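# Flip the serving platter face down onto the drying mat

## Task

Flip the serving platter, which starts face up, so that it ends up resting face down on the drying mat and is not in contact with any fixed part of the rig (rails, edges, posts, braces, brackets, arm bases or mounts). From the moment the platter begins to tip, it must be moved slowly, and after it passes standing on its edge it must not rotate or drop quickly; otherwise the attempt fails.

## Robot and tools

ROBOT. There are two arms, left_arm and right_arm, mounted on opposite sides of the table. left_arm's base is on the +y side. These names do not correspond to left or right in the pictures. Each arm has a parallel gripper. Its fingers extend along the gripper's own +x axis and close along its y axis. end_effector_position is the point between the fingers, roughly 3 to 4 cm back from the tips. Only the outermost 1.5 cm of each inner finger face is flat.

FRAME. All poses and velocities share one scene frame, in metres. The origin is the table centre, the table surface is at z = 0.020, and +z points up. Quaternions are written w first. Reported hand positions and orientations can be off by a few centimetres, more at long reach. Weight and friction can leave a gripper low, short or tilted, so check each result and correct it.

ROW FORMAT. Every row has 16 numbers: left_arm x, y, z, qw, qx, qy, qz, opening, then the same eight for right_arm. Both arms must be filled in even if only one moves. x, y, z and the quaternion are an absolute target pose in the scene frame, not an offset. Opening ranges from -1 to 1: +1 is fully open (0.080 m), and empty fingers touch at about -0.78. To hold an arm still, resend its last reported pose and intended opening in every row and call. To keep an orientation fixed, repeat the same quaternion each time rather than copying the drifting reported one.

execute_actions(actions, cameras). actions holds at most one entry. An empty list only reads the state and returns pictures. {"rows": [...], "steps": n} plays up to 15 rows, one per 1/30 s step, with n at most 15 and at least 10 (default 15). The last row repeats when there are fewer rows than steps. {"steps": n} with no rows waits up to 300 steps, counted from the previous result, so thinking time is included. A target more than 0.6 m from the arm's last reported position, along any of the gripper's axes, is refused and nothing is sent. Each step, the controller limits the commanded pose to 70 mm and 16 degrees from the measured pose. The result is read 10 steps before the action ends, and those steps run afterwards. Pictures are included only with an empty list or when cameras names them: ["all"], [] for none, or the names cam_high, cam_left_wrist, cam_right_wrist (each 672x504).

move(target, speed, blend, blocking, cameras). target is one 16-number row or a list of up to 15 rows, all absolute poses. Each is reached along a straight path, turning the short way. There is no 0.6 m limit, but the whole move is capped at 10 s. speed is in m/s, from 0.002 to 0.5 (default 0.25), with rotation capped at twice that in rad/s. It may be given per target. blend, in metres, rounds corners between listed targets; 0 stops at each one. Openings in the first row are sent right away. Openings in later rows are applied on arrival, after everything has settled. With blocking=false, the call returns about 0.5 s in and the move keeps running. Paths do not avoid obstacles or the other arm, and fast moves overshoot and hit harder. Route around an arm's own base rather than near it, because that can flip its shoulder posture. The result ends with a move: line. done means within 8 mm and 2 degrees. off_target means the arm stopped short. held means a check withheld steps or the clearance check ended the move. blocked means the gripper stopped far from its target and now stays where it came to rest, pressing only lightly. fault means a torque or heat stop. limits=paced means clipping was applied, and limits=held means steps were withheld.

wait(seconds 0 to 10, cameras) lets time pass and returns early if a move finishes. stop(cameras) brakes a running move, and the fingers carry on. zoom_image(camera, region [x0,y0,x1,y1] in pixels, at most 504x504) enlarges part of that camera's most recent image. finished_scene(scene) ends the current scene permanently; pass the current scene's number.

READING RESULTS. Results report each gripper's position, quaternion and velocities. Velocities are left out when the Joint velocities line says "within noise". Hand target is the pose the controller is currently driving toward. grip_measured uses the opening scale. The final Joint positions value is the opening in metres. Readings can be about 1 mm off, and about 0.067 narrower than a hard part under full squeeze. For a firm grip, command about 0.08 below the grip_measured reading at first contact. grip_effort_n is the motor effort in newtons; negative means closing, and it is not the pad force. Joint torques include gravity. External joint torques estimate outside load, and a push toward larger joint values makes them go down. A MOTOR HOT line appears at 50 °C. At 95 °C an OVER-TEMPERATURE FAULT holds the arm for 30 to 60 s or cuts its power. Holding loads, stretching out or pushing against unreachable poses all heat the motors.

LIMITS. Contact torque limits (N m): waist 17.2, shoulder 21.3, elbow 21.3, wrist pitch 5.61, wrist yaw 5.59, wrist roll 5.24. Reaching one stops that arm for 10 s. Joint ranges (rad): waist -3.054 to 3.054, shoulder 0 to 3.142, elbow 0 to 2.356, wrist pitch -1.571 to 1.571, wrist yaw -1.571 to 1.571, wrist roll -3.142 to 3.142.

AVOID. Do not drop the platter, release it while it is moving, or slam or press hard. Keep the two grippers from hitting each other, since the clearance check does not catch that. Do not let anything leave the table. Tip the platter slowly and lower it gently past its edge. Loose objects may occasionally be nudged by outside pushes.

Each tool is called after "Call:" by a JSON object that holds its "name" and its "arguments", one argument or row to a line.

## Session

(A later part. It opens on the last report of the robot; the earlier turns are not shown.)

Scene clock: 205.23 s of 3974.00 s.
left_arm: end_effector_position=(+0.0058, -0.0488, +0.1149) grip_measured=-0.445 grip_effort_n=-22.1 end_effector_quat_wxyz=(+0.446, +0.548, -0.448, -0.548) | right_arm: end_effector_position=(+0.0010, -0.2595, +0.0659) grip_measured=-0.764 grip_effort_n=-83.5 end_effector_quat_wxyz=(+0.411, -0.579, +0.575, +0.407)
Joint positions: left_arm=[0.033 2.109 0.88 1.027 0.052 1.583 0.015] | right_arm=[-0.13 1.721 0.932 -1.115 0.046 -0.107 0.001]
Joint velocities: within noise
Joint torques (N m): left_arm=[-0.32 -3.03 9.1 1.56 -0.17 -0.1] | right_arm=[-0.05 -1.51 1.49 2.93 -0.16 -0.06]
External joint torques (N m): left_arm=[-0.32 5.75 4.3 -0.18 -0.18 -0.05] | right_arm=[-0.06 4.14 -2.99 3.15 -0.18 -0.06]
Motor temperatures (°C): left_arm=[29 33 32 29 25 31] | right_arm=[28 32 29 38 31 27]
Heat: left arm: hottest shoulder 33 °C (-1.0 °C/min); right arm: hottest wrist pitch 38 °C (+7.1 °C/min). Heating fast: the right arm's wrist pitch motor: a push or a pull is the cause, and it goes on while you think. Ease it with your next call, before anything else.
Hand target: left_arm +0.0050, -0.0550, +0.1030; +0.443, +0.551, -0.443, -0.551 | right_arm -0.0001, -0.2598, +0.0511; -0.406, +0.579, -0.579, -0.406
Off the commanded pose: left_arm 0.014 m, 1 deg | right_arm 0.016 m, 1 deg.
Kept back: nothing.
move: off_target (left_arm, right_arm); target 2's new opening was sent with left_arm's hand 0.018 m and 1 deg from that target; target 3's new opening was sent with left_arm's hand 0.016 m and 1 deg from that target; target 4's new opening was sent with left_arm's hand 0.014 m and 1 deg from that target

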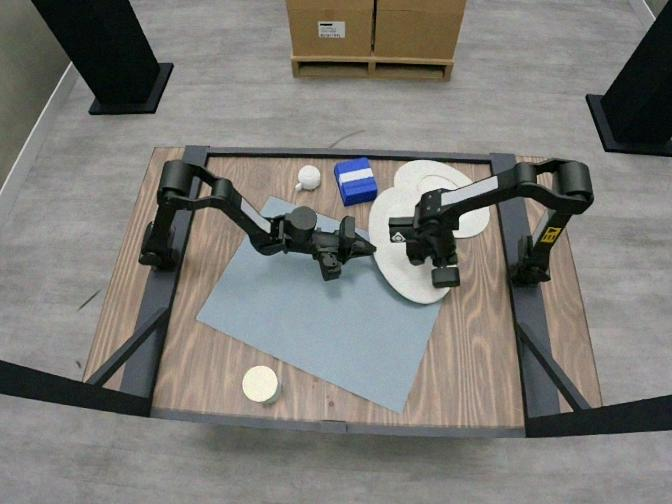

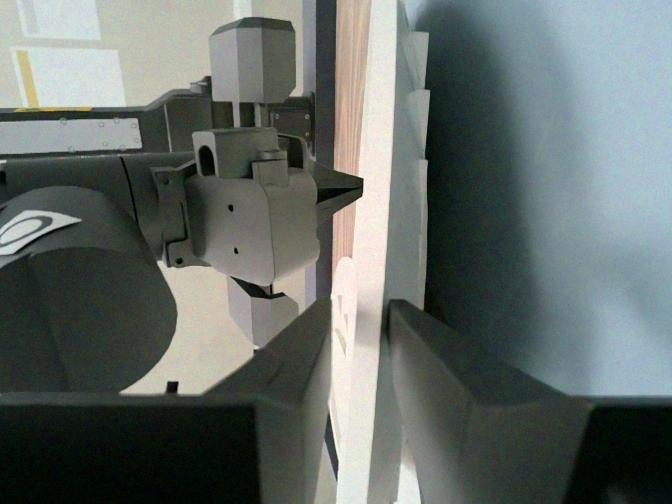

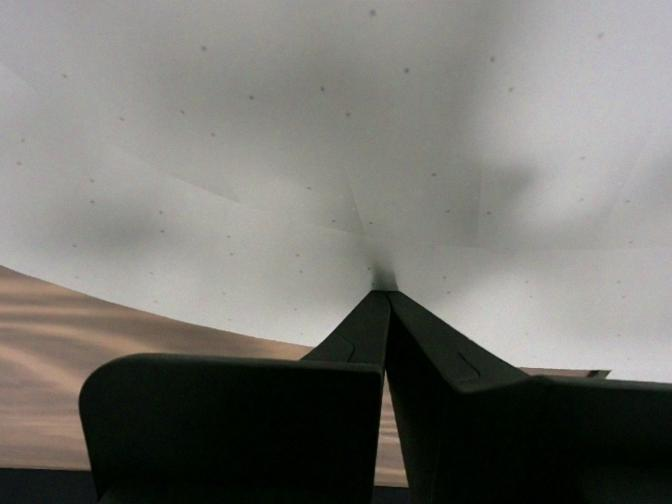

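Call:
{"name": "move", "arguments": {
  "target": [
    [0.005,-0.064,0.105,0.4427,0.5514,-0.4427,-0.5514,-0.45,0.0,-0.259,0.055,0.4056,-0.5792,0.5792,0.4056,-1],
    [0.005,-0.064,0.107,0.4427,0.5514,-0.4427,-0.5514,-0.6,0.0,-0.259,0.055,0.4056,-0.5792,0.5792,0.4056,-1],
    [0.005,-0.064,0.109,0.4427,0.5514,-0.4427,-0.5514,-0.85,0.0,-0.259,0.055,0.4056,-0.5792,0.5792,0.4056,-1]
  ],
  "speed": 0.05
}}

Scene clock: 208.27 s of 3974.00 s.
left_arm: end_effector_position=(+0.0058, -0.0514, +0.1144) grip_measured=-0.643 grip_effort_n=-83.5 end_effector_quat_wxyz=(+0.441, +0.552, -0.442, -0.553) | right_arm: end_effector_position=(+0.0010, -0.2599, +0.0661) grip_measured=-0.764 grip_effort_n=-83.5 end_effector_quat_wxyz=(+0.411, -0.579, +0.575, +0.407)
Joint positions: left_arm=[0.032 2.104 0.898 0.983 0.051 1.583 0.006] | right_arm=[-0.13 1.721 0.932 -1.117 0.046 -0.107 0.001]
Joint velocities: within noise
Joint torques (N m): left_arm=[-0.38 -2.81 11.43 1.9 -0.19 -0.11] | right_arm=[-0.15 -2.53 2.55 1.82 -0.22 -0.01]
External joint torques (N m): left_arm=[-0.38 6.14 6.45 0.12 -0.21 -0.06] | right_arm=[-0.15 3.15 -1.99 2.04 -0.24 -0.01]
Motor temperatures (°C): left_arm=[29 33 33 30 25 31] | right_arm=[28 32 29 37 31 27]
Heat: left arm: hottest shoulder 33 °C (-1.0 °C/min); right arm: hottest wrist pitch 37 °C (+6.1 °C/min).
Hand target: left_arm +0.0049, -0.0629, +0.1090; +0.443, +0.551, -0.443, -0.551 | right_arm +0.0000, -0.2594, +0.0556; -0.406, +0.579, -0.579, -0.406
Off the commanded pose: left_arm 0.014 m, 0 deg | right_arm 0.011 m, 1 deg.
Kept back: nothing.
move: off_target (left_arm, right_arm); target 2's new opening was sent with left_arm's hand 0.015 m and 0 deg from that target; target 3's new opening was sent with left_arm's hand 0.014 m and 0 deg from that target

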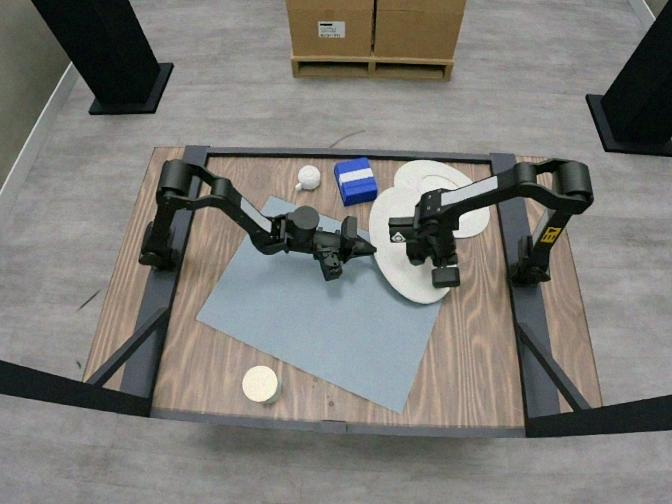

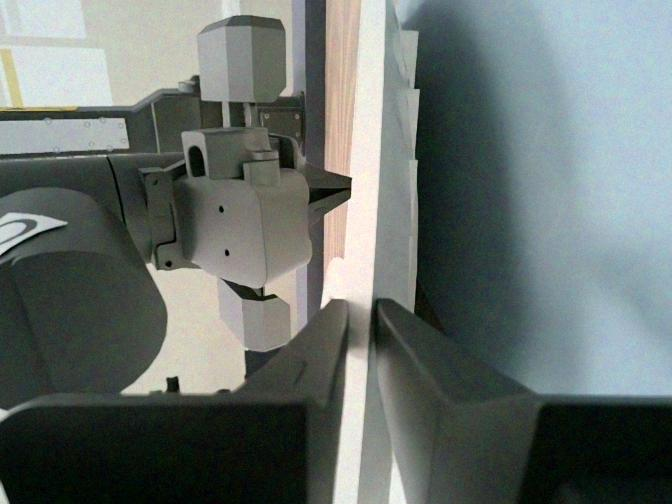

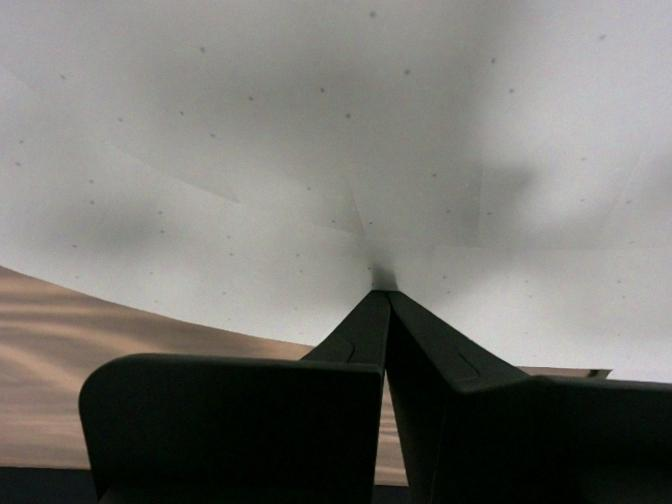

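Call:
{"name": "move", "arguments": {
  "target": [
    [0.005,-0.05,0.115,0.4427,0.5514,-0.4427,-0.5514,-0.85,-0.01,-0.259,0.13,0.4056,-0.5792,0.5792,0.4056,-1],
    [0.005,-0.05,0.12,0.4427,0.5514,-0.4427,-0.5514,-0.85,-0.1,-0.22,0.2,0.5,-0.5,0.5,0.5,-1],
    [0.005,-0.04,0.125,0.4427,0.5514,-0.4427,-0.5514,-0.85,-0.2,-0.2,0.27,0.5,-0.5,0.5,0.5,-1]
  ],
  "speed": 0.12
}}

Scene clock: 213.03 s of 3974.00 s.
left_arm: end_effector_position=(+0.0051, -0.0431, +0.1185) grip_measured=-0.643 grip_effort_n=-83.5 end_effector_quat_wxyz=(+0.439, +0.554, -0.440, -0.554) | right_arm: end_effector_position=(-0.1988, -0.2023, +0.2702) grip_measured=-0.764 grip_effort_n=-83.5 end_effector_quat_wxyz=(+0.504, -0.469, +0.494, +0.531)
Joint positions: left_arm=[0.032 2.065 0.864 0.972 0.051 1.584 0.006] | right_arm=[0.563 1.691 1.786 -1.577 -0.005 0.576 0.001]
Joint velocities: within noise
Joint torques (N m): left_arm=[-0.08 -9.87 4.07 1.99 -0.06 -0.12] | right_arm=[0.02 -6.67 5.93 0.08 0.18 0.16]
External joint torques (N m): left_arm=[-0.04 -1.29 -0.83 0.26 -0.08 -0.07] | right_arm=[0.03 0.02 0.22 -0.41 0.16 0.16]
Motor temperatures (°C): left_arm=[29 34 33 30 25 31] | right_arm=[28 32 29 36 31 27]
Heat: left arm: hottest shoulder 34 °C (+0.0 °C/min); right arm: hottest wrist pitch 36 °C (+5.1 °C/min).
Hand target: left_arm +0.0049, -0.0402, +0.1249; +0.443, +0.551, -0.443, -0.551 | right_arm -0.1999, -0.2000, +0.2694; +0.506, -0.470, +0.494, +0.529
Off the commanded pose: left_arm 0.007 m, 1 deg | right_arm 0.003 m, 5 deg.
joint sent to its limit (right arm) — joint 4 (wrist pitch), lower limit.
Kept back: nothing.
move: off_target (right_arm)

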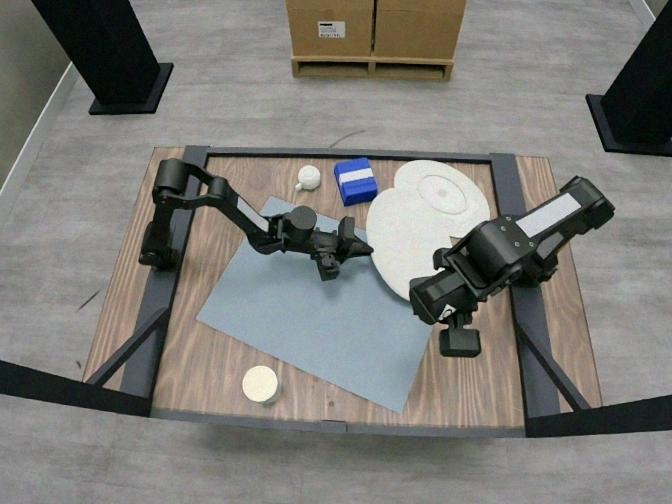

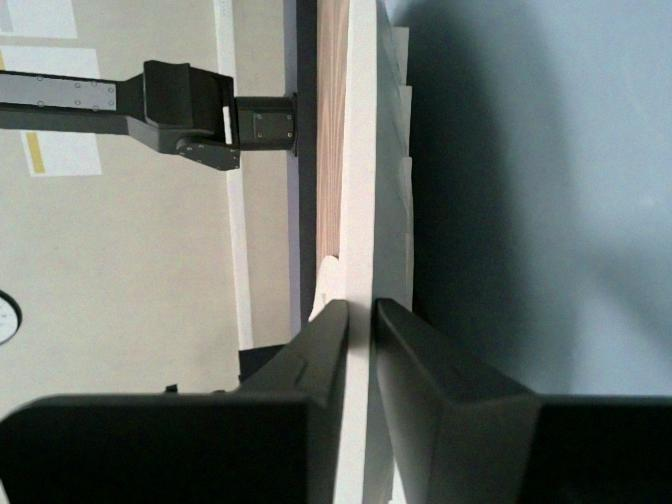

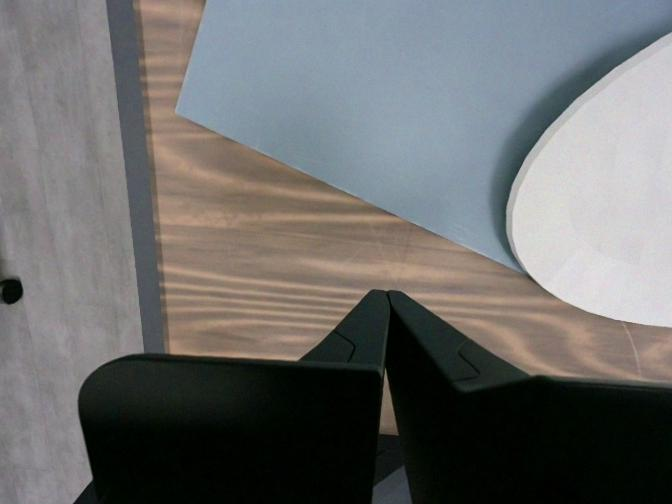

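Call:
{"name": "move", "arguments": {
  "target": [-0.02,0.008,0.165,0.3536,0.6124,-0.3536,-0.6124,-0.85,-0.1988,-0.2023,0.27,0.506,-0.47,0.494,0.529,-1],
  "speed": 0.05
}}

Scene clock: 216.70 s of 3974.00 s.
left_arm: end_effector_position=(-0.0154, +0.0139, +0.1402) grip_measured=-0.651 grip_effort_n=-83.5 end_effector_quat_wxyz=(+0.339, +0.624, -0.330, -0.622) | right_arm: end_effector_position=(-0.1988, -0.2022, +0.2701) grip_measured=-0.764 grip_effort_n=-83.5 end_effector_quat_wxyz=(+0.504, -0.469, +0.495, +0.531)
Joint positions: left_arm=[-0.032 1.705 0.86 0.26 -0.02 1.553 0.006] | right_arm=[0.563 1.692 1.786 -1.577 -0.005 0.578 0.001]
Joint velocities: within noise
Joint torques (N m): left_arm=[-0.83 -10.1 9.46 1.96 0.03 0.16] | right_arm=[0.14 -8.02 5.05 0.09 0.22 0.1]
External joint torques (N m): left_arm=[-0.82 -2.9 3.29 0.34 0 0.2] | right_arm=[0.14 -1.48 -0.58 -0.4 0.2 0.1]
Motor temperatures (°C): left_arm=[29 36 33 31 25 31] | right_arm=[28 32 29 35 31 27]
Heat: left arm: hottest shoulder 36 °C (+2.0 °C/min); right arm: hottest wrist pitch 35 °C (+4.0 °C/min).
Hand target: left_arm -0.0199, +0.0084, +0.1648; +0.354, +0.612, -0.354, -0.612 | right_arm -0.1988, -0.2023, +0.2700; +0.506, -0.470, +0.494, +0.529
Off the commanded pose: left_arm 0.026 m, 4 deg | right_arm 0.000 m, 0 deg.
joint sent to its limit (right arm) — joint 4 (wrist pitch), lower limit.
Kept back: nothing.
move: off_target (left_arm)

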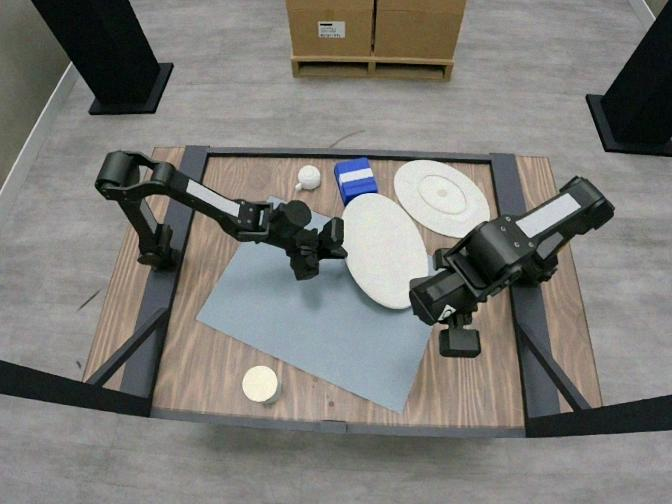

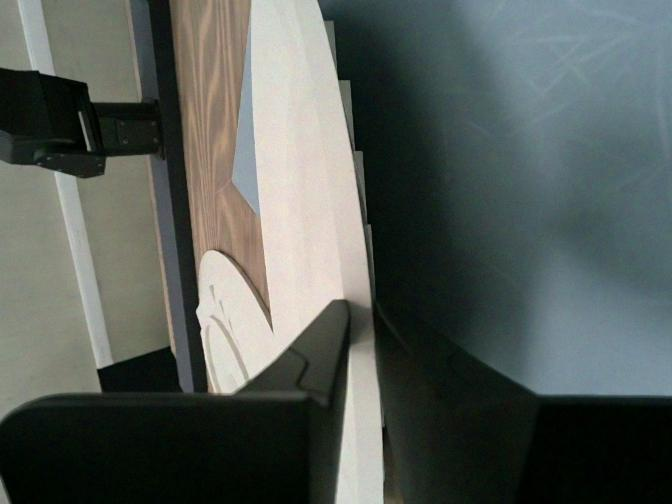

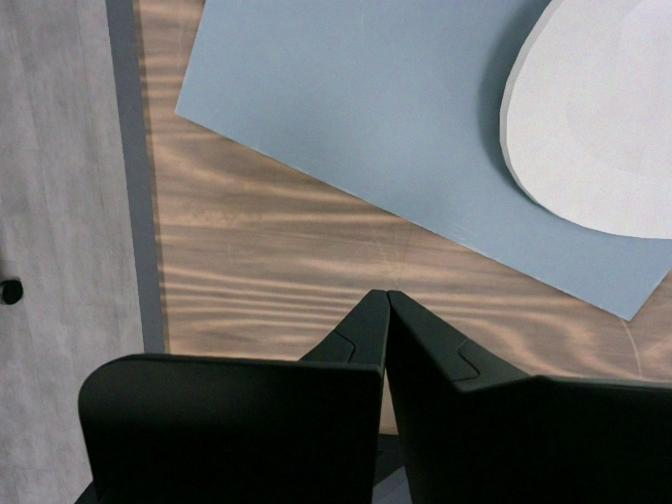

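Call:
{"name": "move", "arguments": {
  "target": [
    [-0.03,0.03,0.215,0.2706,0.6533,-0.2706,-0.6533,-0.85,-0.1988,-0.2023,0.27,0.506,-0.47,0.494,0.529,-1],
    [-0.035,0.035,0.25,0.183,0.683,-0.183,-0.683,-0.85,-0.1988,-0.2023,0.27,0.506,-0.47,0.494,0.529,-1]
  ],
  "speed": 0.04
}}

Scene clock: 223.83 s of 3974.00 s.
left_arm: end_effector_position=(-0.0304, +0.0402, +0.2331) grip_measured=-0.658 grip_effort_n=-83.5 end_effector_quat_wxyz=(+0.171, +0.690, -0.164, -0.684) | right_arm: end_effector_position=(-0.1988, -0.2022, +0.2701) grip_measured=-0.764 grip_effort_n=-83.5 end_effector_quat_wxyz=(+0.504, -0.469, +0.495, +0.531)
Joint positions: left_arm=[-0.074 1.752 1.61 -0.951 -0.037 1.513 0.005] | right_arm=[0.563 1.692 1.786 -1.577 -0.005 0.578 0.001]
Joint velocities: within noise
Joint torques (N m): left_arm=[-0.7 -8.23 11.7 0.99 0.22 0.06] | right_arm=[0.19 -7.93 5.04 0.09 0.22 0.1]
External joint torques (N m): left_arm=[-0.65 -0.16 5.14 -0.06 0.19 0.08] | right_arm=[0.21 -1.3 -0.63 -0.39 0.19 0.1]
Motor temperatures (°C): left_arm=[29 38 36 31 25 31] | right_arm=[28 33 29 34 31 27]
Heat: left arm: hottest shoulder 38 °C (+4.0 °C/min); right arm: hottest wrist pitch 34 °C (+2.0 °C/min).
Hand target: left_arm -0.0349, +0.0355, +0.2499; +0.183, +0.683, -0.183, -0.683 | right_arm -0.1988, -0.2023, +0.2700; +0.506, -0.470, +0.494, +0.529
Off the commanded pose: left_arm 0.018 m, 3 deg | right_arm 0.000 m, 0 deg.
joint sent to its limit (right arm) — joint 4 (wrist pitch), lower limit.
Kept back: nothing.
move: off_target (left_arm)

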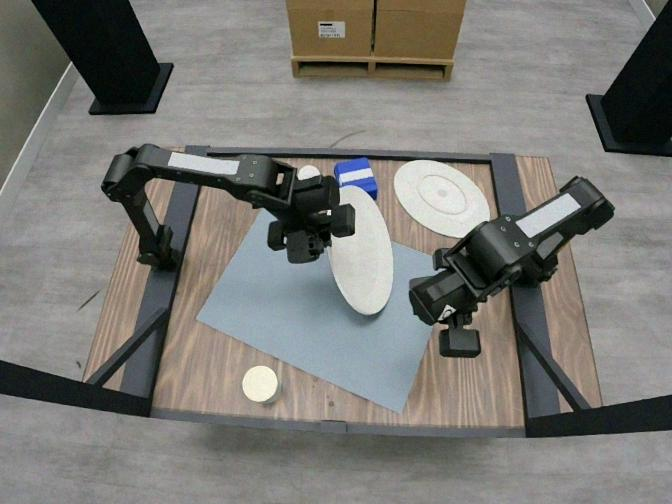

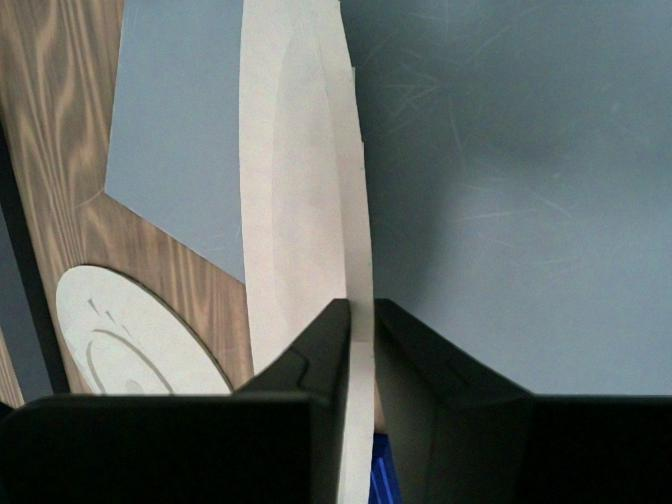

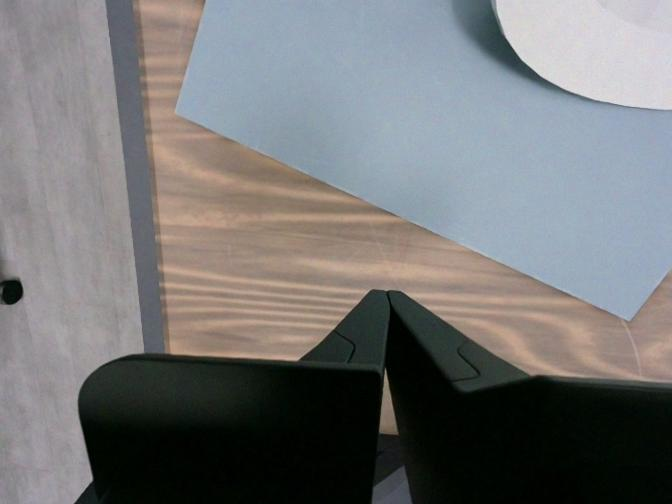

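Call:
{"name": "move", "arguments": {
  "target": [
    [-0.035,0.035,0.27,0.0923,0.7011,-0.0923,-0.7011,-0.85,-0.1988,-0.2023,0.27,0.506,-0.47,0.494,0.529,-1],
    [-0.035,0.02,0.283,0.0308,0.7064,-0.0308,-0.7064,-0.85,-0.1988,-0.2023,0.27,0.506,-0.47,0.494,0.529,-1]
  ],
  "speed": 0.03
}}

Call:
{"name": "zoom_image", "arguments": {
  "camera": "cam_high",
  "region": [200, 140, 500, 365]
}}

Scene clock: 231.93 s of 3974.00 s.
left_arm: end_effector_position=(-0.0321, +0.0232, +0.2661) grip_measured=-0.661 grip_effort_n=-83.5 end_effector_quat_wxyz=(+0.087, +0.703, -0.081, -0.701) | right_arm: end_effector_position=(-0.1988, -0.2022, +0.2701) grip_measured=-0.764 grip_effort_n=-83.5 end_effector_quat_wxyz=(+0.504, -0.469, +0.495, +0.531)
Joint positions: left_arm=[-0.069 2.117 2.327 -1.542 -0.015 1.514 0.005] | right_arm=[0.563 1.692 1.786 -1.577 -0.005 0.578 0.001]
Joint velocities: within noise
Joint torques (N m): left_arm=[-0.3 -10.57 9.84 1.2 0.4 0.17] | right_arm=[0.13 -8.03 4.94 0.14 0.2 0.07]
External joint torques (N m): left_arm=[-0.32 -0.92 4.24 0.49 0.36 0.18] | right_arm=[0.17 -1.44 -0.72 -0.36 0.17 0.07]
Motor temperatures (°C): left_arm=[29 40 37 30 25 31] | right_arm=[28 33 30 33 31 27]
Heat: left arm: hottest shoulder 40 °C (+6.0 °C/min); right arm: hottest shoulder 33 °C (-1.0 °C/min).
Hand target: left_arm -0.0350, +0.0212, +0.2824; +0.103, +0.696, -0.105, -0.703 | right_arm -0.1988, -0.2023, +0.2700; +0.506, -0.470, +0.494, +0.529
Off the commanded pose: left_arm 0.017 m, 9 deg | right_arm 0.000 m, 0 deg.
joint sent to its limit (left arm) — joint 3 (elbow), upper limit, where the elbow is as straight as it goes.
joint sent to its limit (right arm) — joint 4 (wrist pitch), lower limit.
Kept back: nothing.
move: off_target (left_arm)

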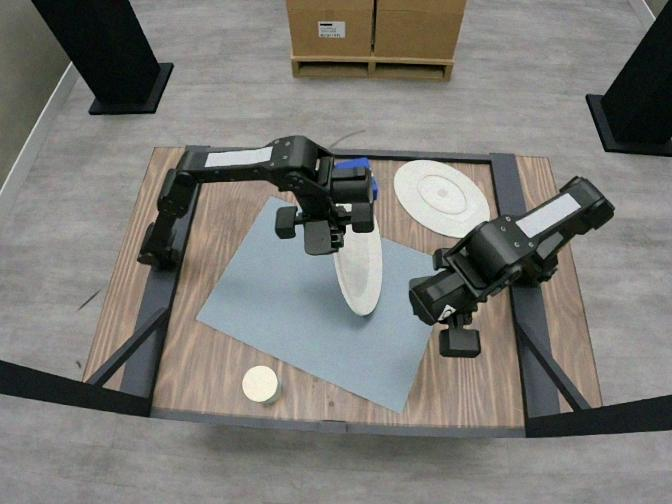

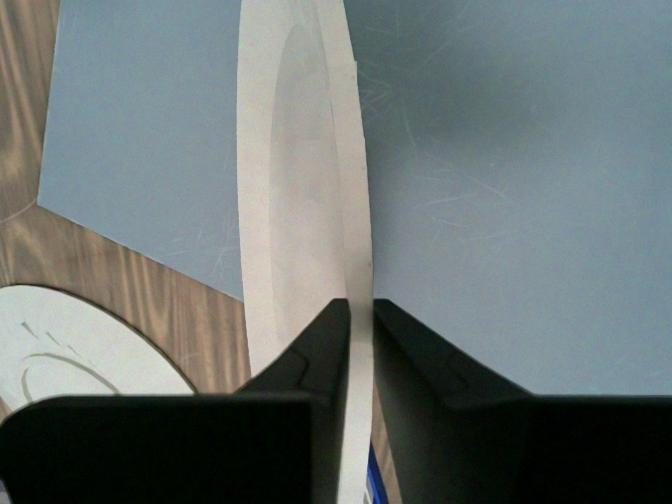

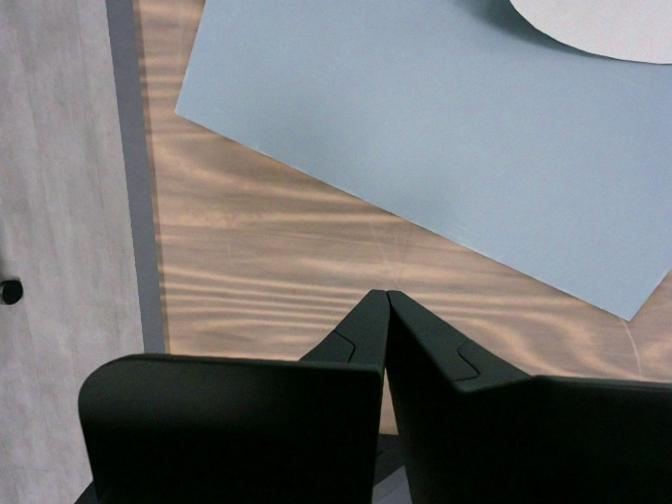

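Scaled by 1.680 from the camera's 672x504 image, which has a finer 960x720 frame.

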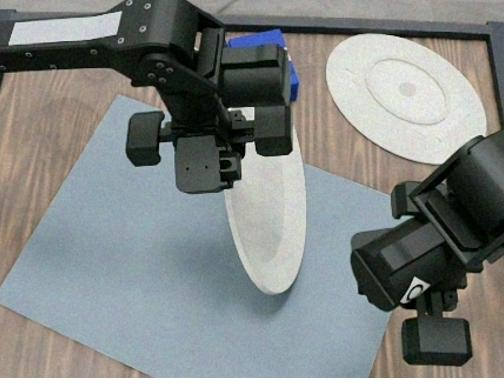

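Call:
{"name": "move", "arguments": {
  "target": [-0.035,-0.015,0.288,0.0308,0.7064,-0.0308,-0.7064,-0.85,-0.1988,-0.2023,0.27,0.506,-0.47,0.494,0.529,-1],
  "speed": 0.03
}}

Scene clock: 236.60 s of 3974.00 s.
left_arm: end_effector_position=(-0.0336, -0.0109, +0.2819) grip_measured=-0.663 grip_effort_n=-83.5 end_effector_quat_wxyz=(+0.146, +0.690, -0.144, -0.694) | right_arm: end_effector_position=(-0.1988, -0.2022, +0.2701) grip_measured=-0.764 grip_effort_n=-83.5 end_effector_quat_wxyz=(+0.504, -0.469, +0.495, +0.531)
Joint positions: left_arm=[-0.068 2.117 2.343 -1.384 -0.014 1.521 0.005] | right_arm=[0.563 1.692 1.786 -1.577 -0.005 0.578 0.001]
Joint velocities: within noise
Joint torques (N m): left_arm=[-0.06 -8.94 8.24 1.74 0.31 0.06] | right_arm=[-0.08 -7.89 4.99 0.11 0.18 0.11]
External joint torques (N m): left_arm=[-0.05 0.81 2.47 0.77 0.27 0.09] | right_arm=[-0.08 -1.28 -0.65 -0.37 0.15 0.11]
Motor temperatures (°C): left_arm=[29 42 37 30 25 31] | right_arm=[28 33 30 32 31 27]
Heat: left arm: hottest shoulder 42 °C (+8.1 °C/min); right arm: hottest shoulder 33 °C (-1.0 °C/min).
Hand target: left_arm -0.0349, -0.0142, +0.2874; +0.154, +0.685, -0.154, -0.695 | right_arm -0.1988, -0.2023, +0.2700; +0.506, -0.470, +0.494, +0.529
Off the commanded pose: left_arm 0.007 m, 19 deg; orientation clipped | right_arm 0.000 m, 0 deg.
joint sent to its limit (left arm) — joint 3 (elbow), upper limit, where the elbow is as straight as it goes.
joint sent to its limit (right arm) — joint 4 (wrist pitch), lower limit.
Kept back: nothing.
move: off_target (left_arm); limits=paced

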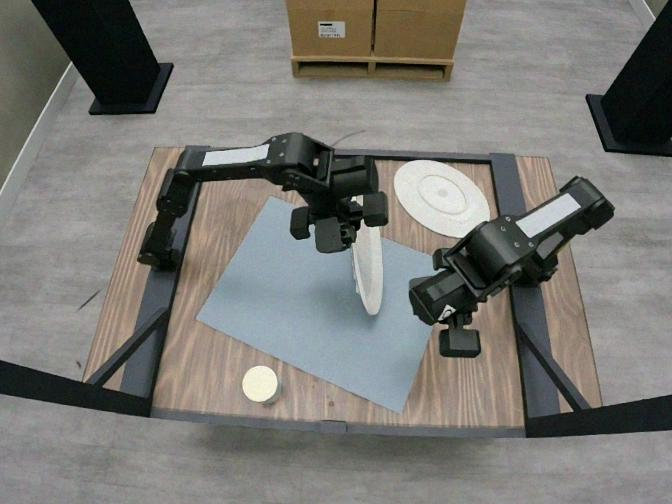

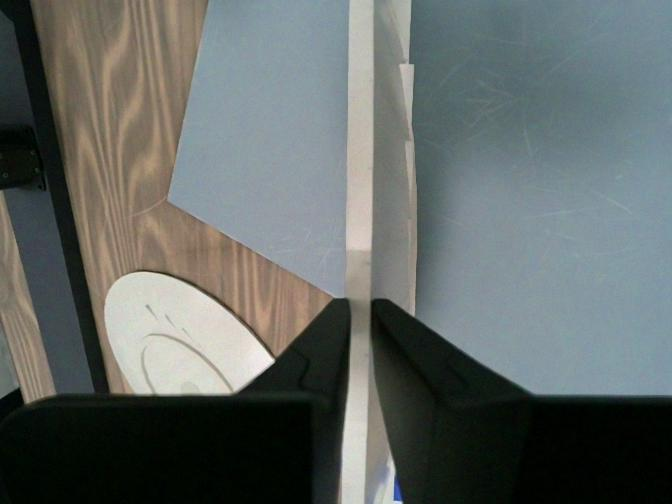

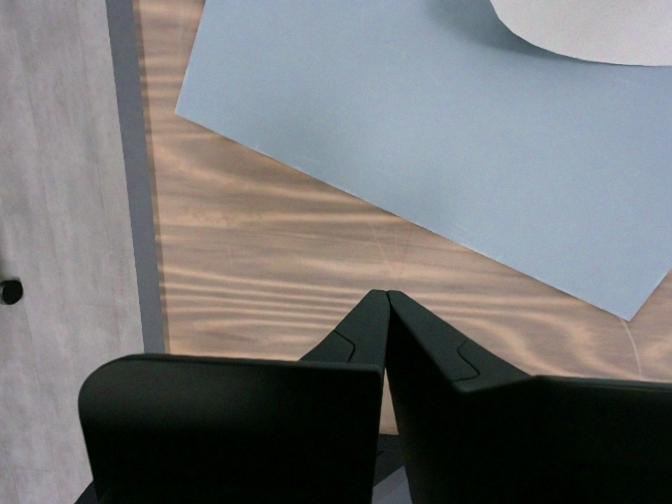

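Call:
{"name": "move", "arguments": {
  "target": [-0.035,0.03,0.283,0.15,0.691,-0.15,-0.691,-0.9,-0.1988,-0.2023,0.27,0.506,-0.47,0.494,0.529,-1],
  "speed": 0.03
}}

Call:
{"name": "move", "arguments": {
  "target": [-0.035,0.065,0.28,0.11,0.6985,-0.11,-0.6985,-0.9,-0.1988,-0.2023,0.27,0.506,-0.47,0.494,0.529,-1],
  "speed": 0.03
}}

Scene clock: 240.17 s of 3974.00 s.
left_arm: end_effector_position=(-0.0322, +0.0281, +0.2666) grip_measured=-0.671 grip_effort_n=-83.5 end_effector_quat_wxyz=(+0.135, +0.695, -0.131, -0.694) | right_arm: end_effector_position=(-0.1988, -0.2022, +0.2701) grip_measured=-0.764 grip_effort_n=-83.5 end_effector_quat_wxyz=(+0.504, -0.469, +0.495, +0.531)
Joint positions: left_arm=[-0.072 1.922 1.999 -1.27 -0.024 1.515 0.005] | right_arm=[0.563 1.692 1.786 -1.577 -0.005 0.578 0.001]
Joint velocities: within noise
Joint torques (N m): left_arm=[-0.59 -11.41 7.75 1.46 -0.02 -0.02] | right_arm=[-0.01 -7.83 4.96 0.13 0.22 0.12]
External joint torques (N m): left_arm=[-0.58 -2.68 1.64 0.49 -0.05 0] | right_arm=[0 -1.24 -0.7 -0.37 0.19 0.12]
Motor temperatures (°C): left_arm=[29 43 37 31 25 31] | right_arm=[28 33 30 32 31 27]
Heat: left arm: hottest shoulder 43 °C (+9.1 °C/min); right arm: hottest shoulder 33 °C (-1.0 °C/min).
Hand target: left_arm -0.0348, +0.0302, +0.2829; +0.150, +0.691, -0.150, -0.691 | right_arm -0.1988, -0.2023, +0.2700; +0.506, -0.470, +0.494, +0.529
Off the commanded pose: left_arm 0.017 m, 3 deg | right_arm 0.000 m, 0 deg.
joint sent to its limit (right arm) — joint 4 (wrist pitch), lower limit.
Kept back: nothing.
move: off_target (left_arm)

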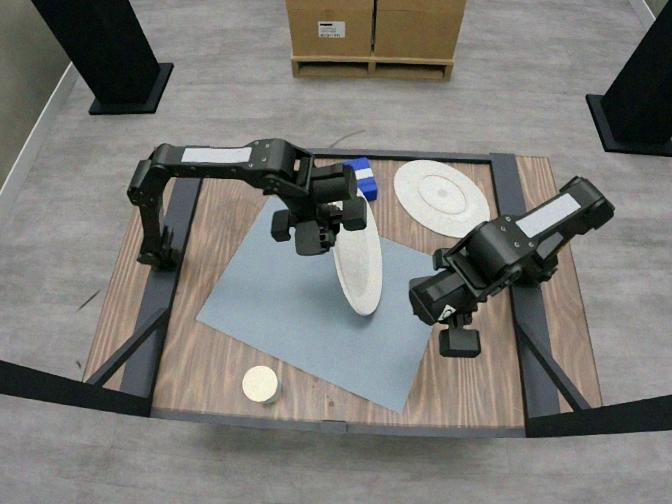

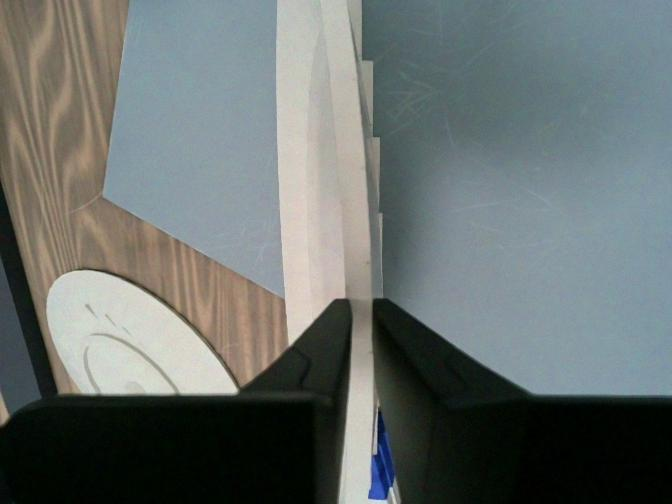

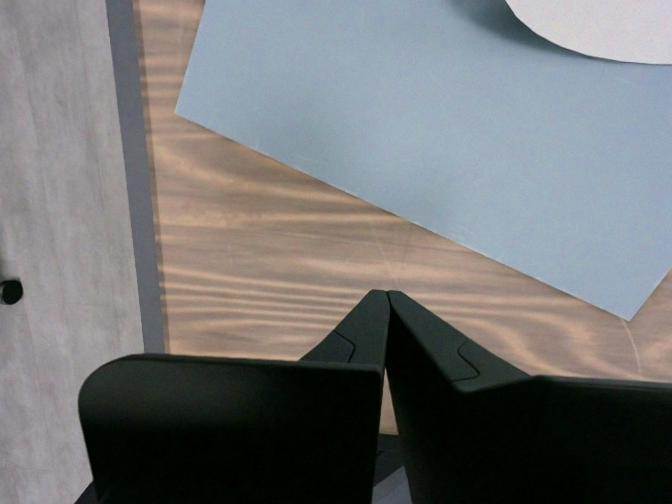

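Scene clock: 242.30 s of 3974.00 s.
left_arm: end_effector_position=(-0.0336, +0.0615, +0.2790) grip_measured=-0.769 grip_effort_n=-83.5 end_effector_quat_wxyz=(+0.111, +0.700, -0.110, -0.697) | right_arm: end_effector_position=(-0.1988, -0.2022, +0.2701) grip_measured=-0.764 grip_effort_n=-83.5 end_effector_quat_wxyz=(+0.504, -0.469, +0.495, +0.531)
Joint positions: left_arm=[-0.08 1.859 1.988 -1.386 -0.024 1.512 0] | right_arm=[0.563 1.692 1.786 -1.577 -0.005 0.578 0.001]
Joint velocities: within noise
Joint torques (N m): left_arm=[-0.25 -8.43 5.72 0.54 0.21 -0.09] | right_arm=[0.19 -7.73 4.87 0.12 0.19 0.1]
External joint torques (N m): left_arm=[-0.26 -0.41 -0.13 -0.28 0.18 -0.07] | right_arm=[0.13 -1.12 -0.77 -0.36 0.17 0.11]
Motor temperatures (°C): left_arm=[29 43 37 30 25 31] | right_arm=[28 33 30 31 31 27]
Heat: left arm: hottest shoulder 43 °C (+9.1 °C/min); right arm: hottest shoulder 33 °C (-1.0 °C/min).
Hand target: left_arm -0.0351, +0.0650, +0.2800; +0.110, +0.698, -0.110, -0.699 | right_arm -0.1988, -0.2023, +0.2700; +0.506, -0.470, +0.494, +0.529
Off the commanded pose: left_arm 0.004 m, 0 deg | right_arm 0.000 m, 0 deg.
joint sent to its limit (right arm) — joint 4 (wrist pitch), lower limit.
Kept back: nothing.
move: done

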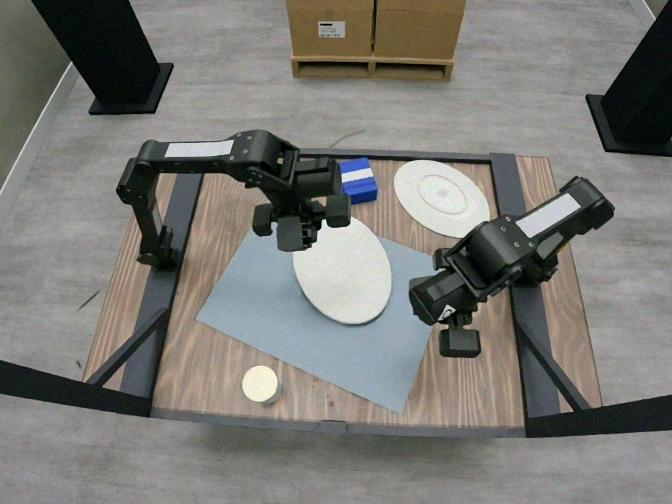

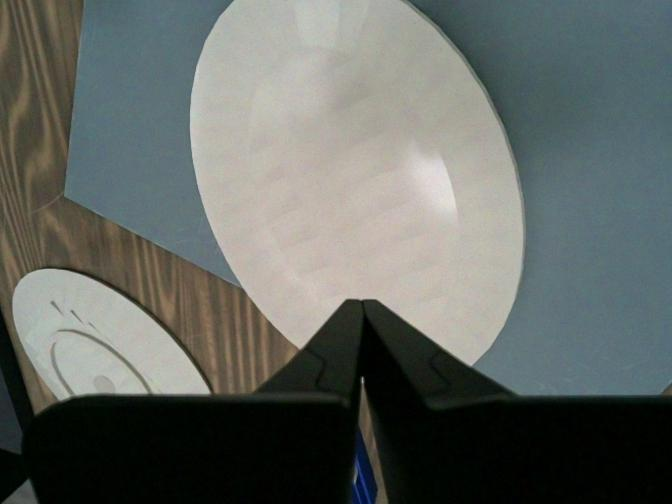

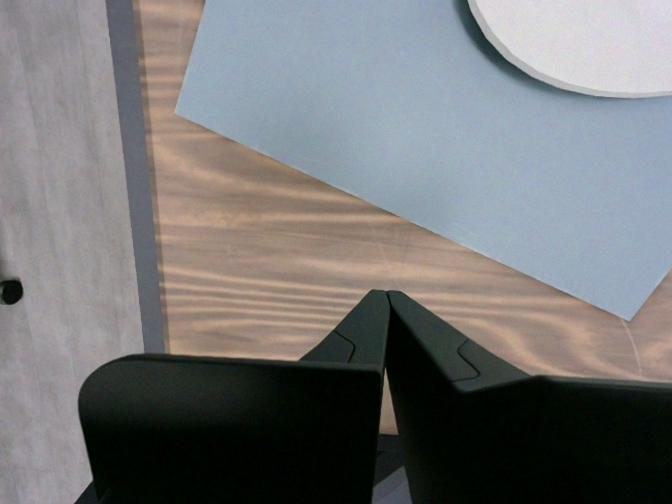

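Call:
{"name": "move", "arguments": {
  "target": [
    [-0.05,0.15,0.25,0.38,0.5964,-0.38,-0.5964,0.5,-0.12,-0.2,0.24,0.5,-0.5,0.5,0.5,-1],
    [-0.05,0.17,0.12,0.38,0.5964,-0.38,-0.5964,0.5,-0.05,-0.115,0.12,0.5,-0.5,0.5,0.5,-1]
  ],
  "speed": 0.2
}}

Scene clock: 251.00 s of 3974.00 s.
left_arm: end_effector_position=(-0.0505, +0.1676, +0.1250) grip_measured=+0.496 grip_effort_n=18.4 end_effector_quat_wxyz=(+0.384, +0.593, -0.384, -0.595) | right_arm: end_effector_position=(-0.0507, -0.1138, +0.1254) grip_measured=-0.764 grip_effort_n=-83.5 end_effector_quat_wxyz=(+0.503, -0.494, +0.499, +0.504)
Joint positions: left_arm=[-0.257 1.126 0.17 0.522 -0.213 1.469 0.057] | right_arm=[0.045 1.868 1.423 -1.11 -0.004 0.065 0.001]
Joint velocities: within noise
Joint torques (N m): left_arm=[-0.24 -1.79 5.69 1.81 -0.24 -0.1] | right_arm=[-0.08 -8.44 4.25 0.3 0.14 -0.11]
External joint torques (N m): left_arm=[-0.24 0.74 -0.16 0.12 -0.2 -0.05] | right_arm=[-0.12 -0.36 -1.52 -0.08 0.15 -0.11]
Motor temperatures (°C): left_arm=[29 42 36 30 25 31] | right_arm=[28 34 30 31 31 27]
Heat: left arm: hottest shoulder 42 °C (+8.0 °C/min); right arm: hottest shoulder 34 °C (+0.0 °C/min).
Hand target: left_arm -0.0499, +0.1701, +0.1200; +0.380, +0.597, -0.380, -0.596 | right_arm -0.0500, -0.1151, +0.1201; +0.500, -0.500, +0.500, +0.500
Off the commanded pose: left_arm 0.006 m, 1 deg | right_arm 0.006 m, 1 deg.
Kept back: nothing.
move: done

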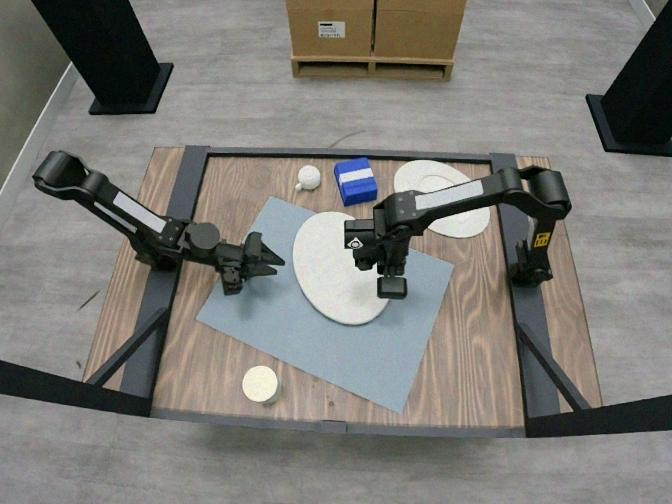

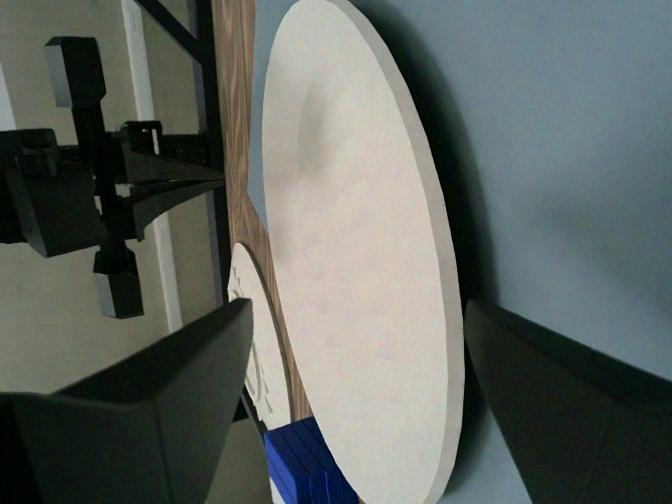

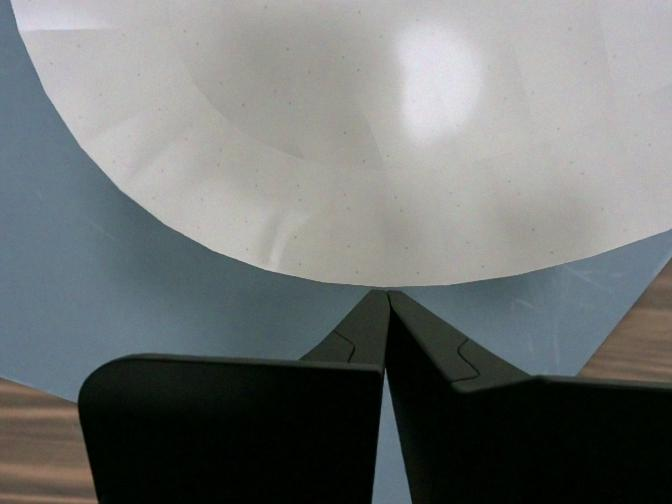

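Call:
{"name": "move", "arguments": {
  "target": [
    [-0.05,0.165,0.085,0.38,0.5964,-0.38,-0.5964,0.5,-0.05,-0.102,0.1,0.5,-0.5,0.5,0.5,-1],
    [-0.05,0.165,0.085,0.38,0.5964,-0.38,-0.5964,0.5,-0.05,-0.102,0.055,0.5,-0.5,0.5,0.5,-1]
  ],
  "speed": [0.1,0.03]
}}

Scene clock: 253.47 s of 3974.00 s.
left_arm: end_effector_position=(-0.0512, +0.1667, +0.0955) grip_measured=+0.496 grip_effort_n=18.4 end_effector_quat_wxyz=(+0.390, +0.586, -0.392, -0.592) | right_arm: end_effector_position=(-0.0519, -0.0935, +0.0755) grip_measured=-0.764 grip_effort_n=-83.5 end_effector_quat_wxyz=(+0.512, -0.484, +0.488, +0.515)
Joint positions: left_arm=[-0.258 1.404 0.086 0.91 -0.213 1.475 0.057] | right_arm=[0.045 1.965 1.348 -0.898 -0.004 0.062 0.001]
Joint velocities: within noise
Joint torques (N m): left_arm=[0.4 2.12 6.45 1.52 0 -0.19] | right_arm=[-0.4 -6.02 1.84 0.83 0.13 -0.11]
External joint torques (N m): left_arm=[0.41 5.2 2.05 -0.2 0.03 -0.14] | right_arm=[-0.46 2.52 -3.71 0.38 0.14 -0.11]
Motor temperatures (°C): left_arm=[29 41 36 30 25 31] | right_arm=[28 34 30 31 31 27]
Heat: left arm: hottest shoulder 41 °C (+7.1 °C/min); right arm: hottest shoulder 34 °C (+0.0 °C/min).
Hand target: left_arm -0.0499, +0.1656, +0.0854; +0.380, +0.596, -0.380, -0.596 | right_arm -0.0500, -0.1027, +0.0559; +0.500, -0.500, +0.500, +0.500
Off the commanded pose: left_arm 0.011 m, 2 deg | right_arm 0.022 m, 3 deg.
Kept back: nothing.
move: off_target (left_arm, right_arm)

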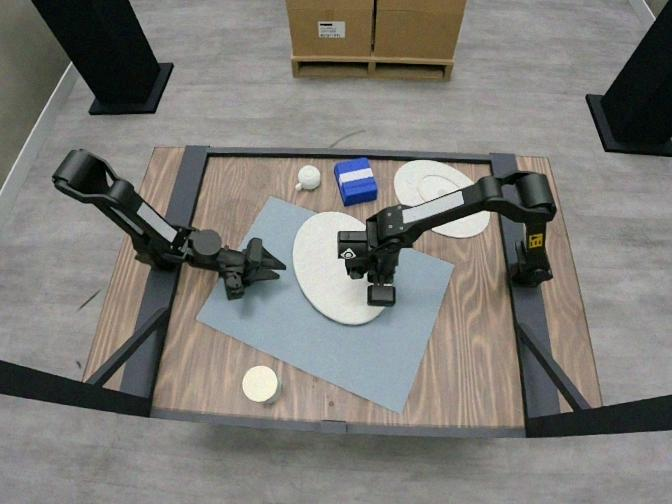

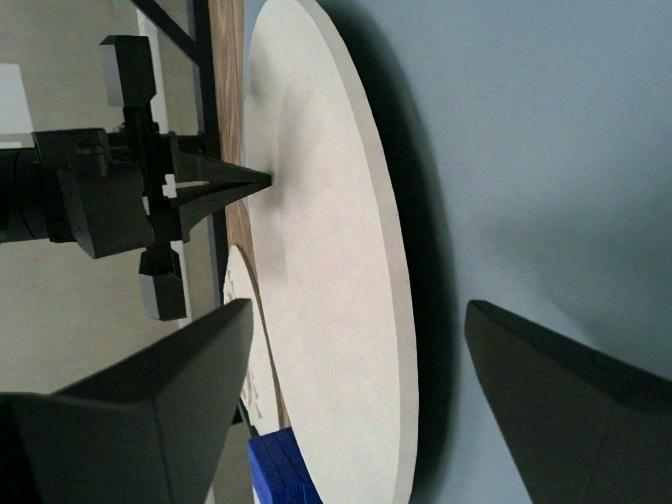

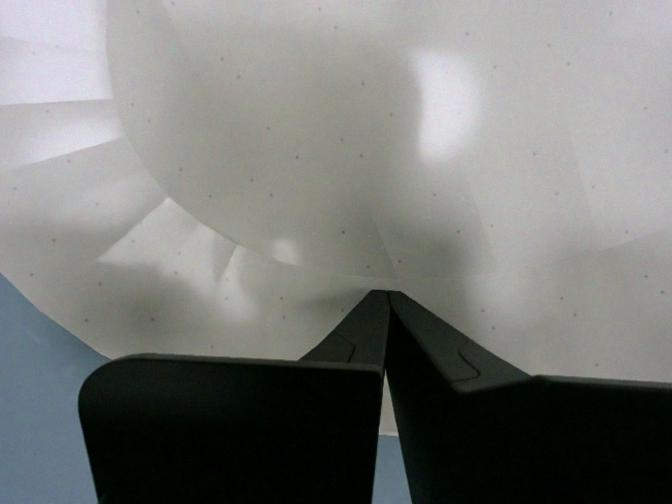

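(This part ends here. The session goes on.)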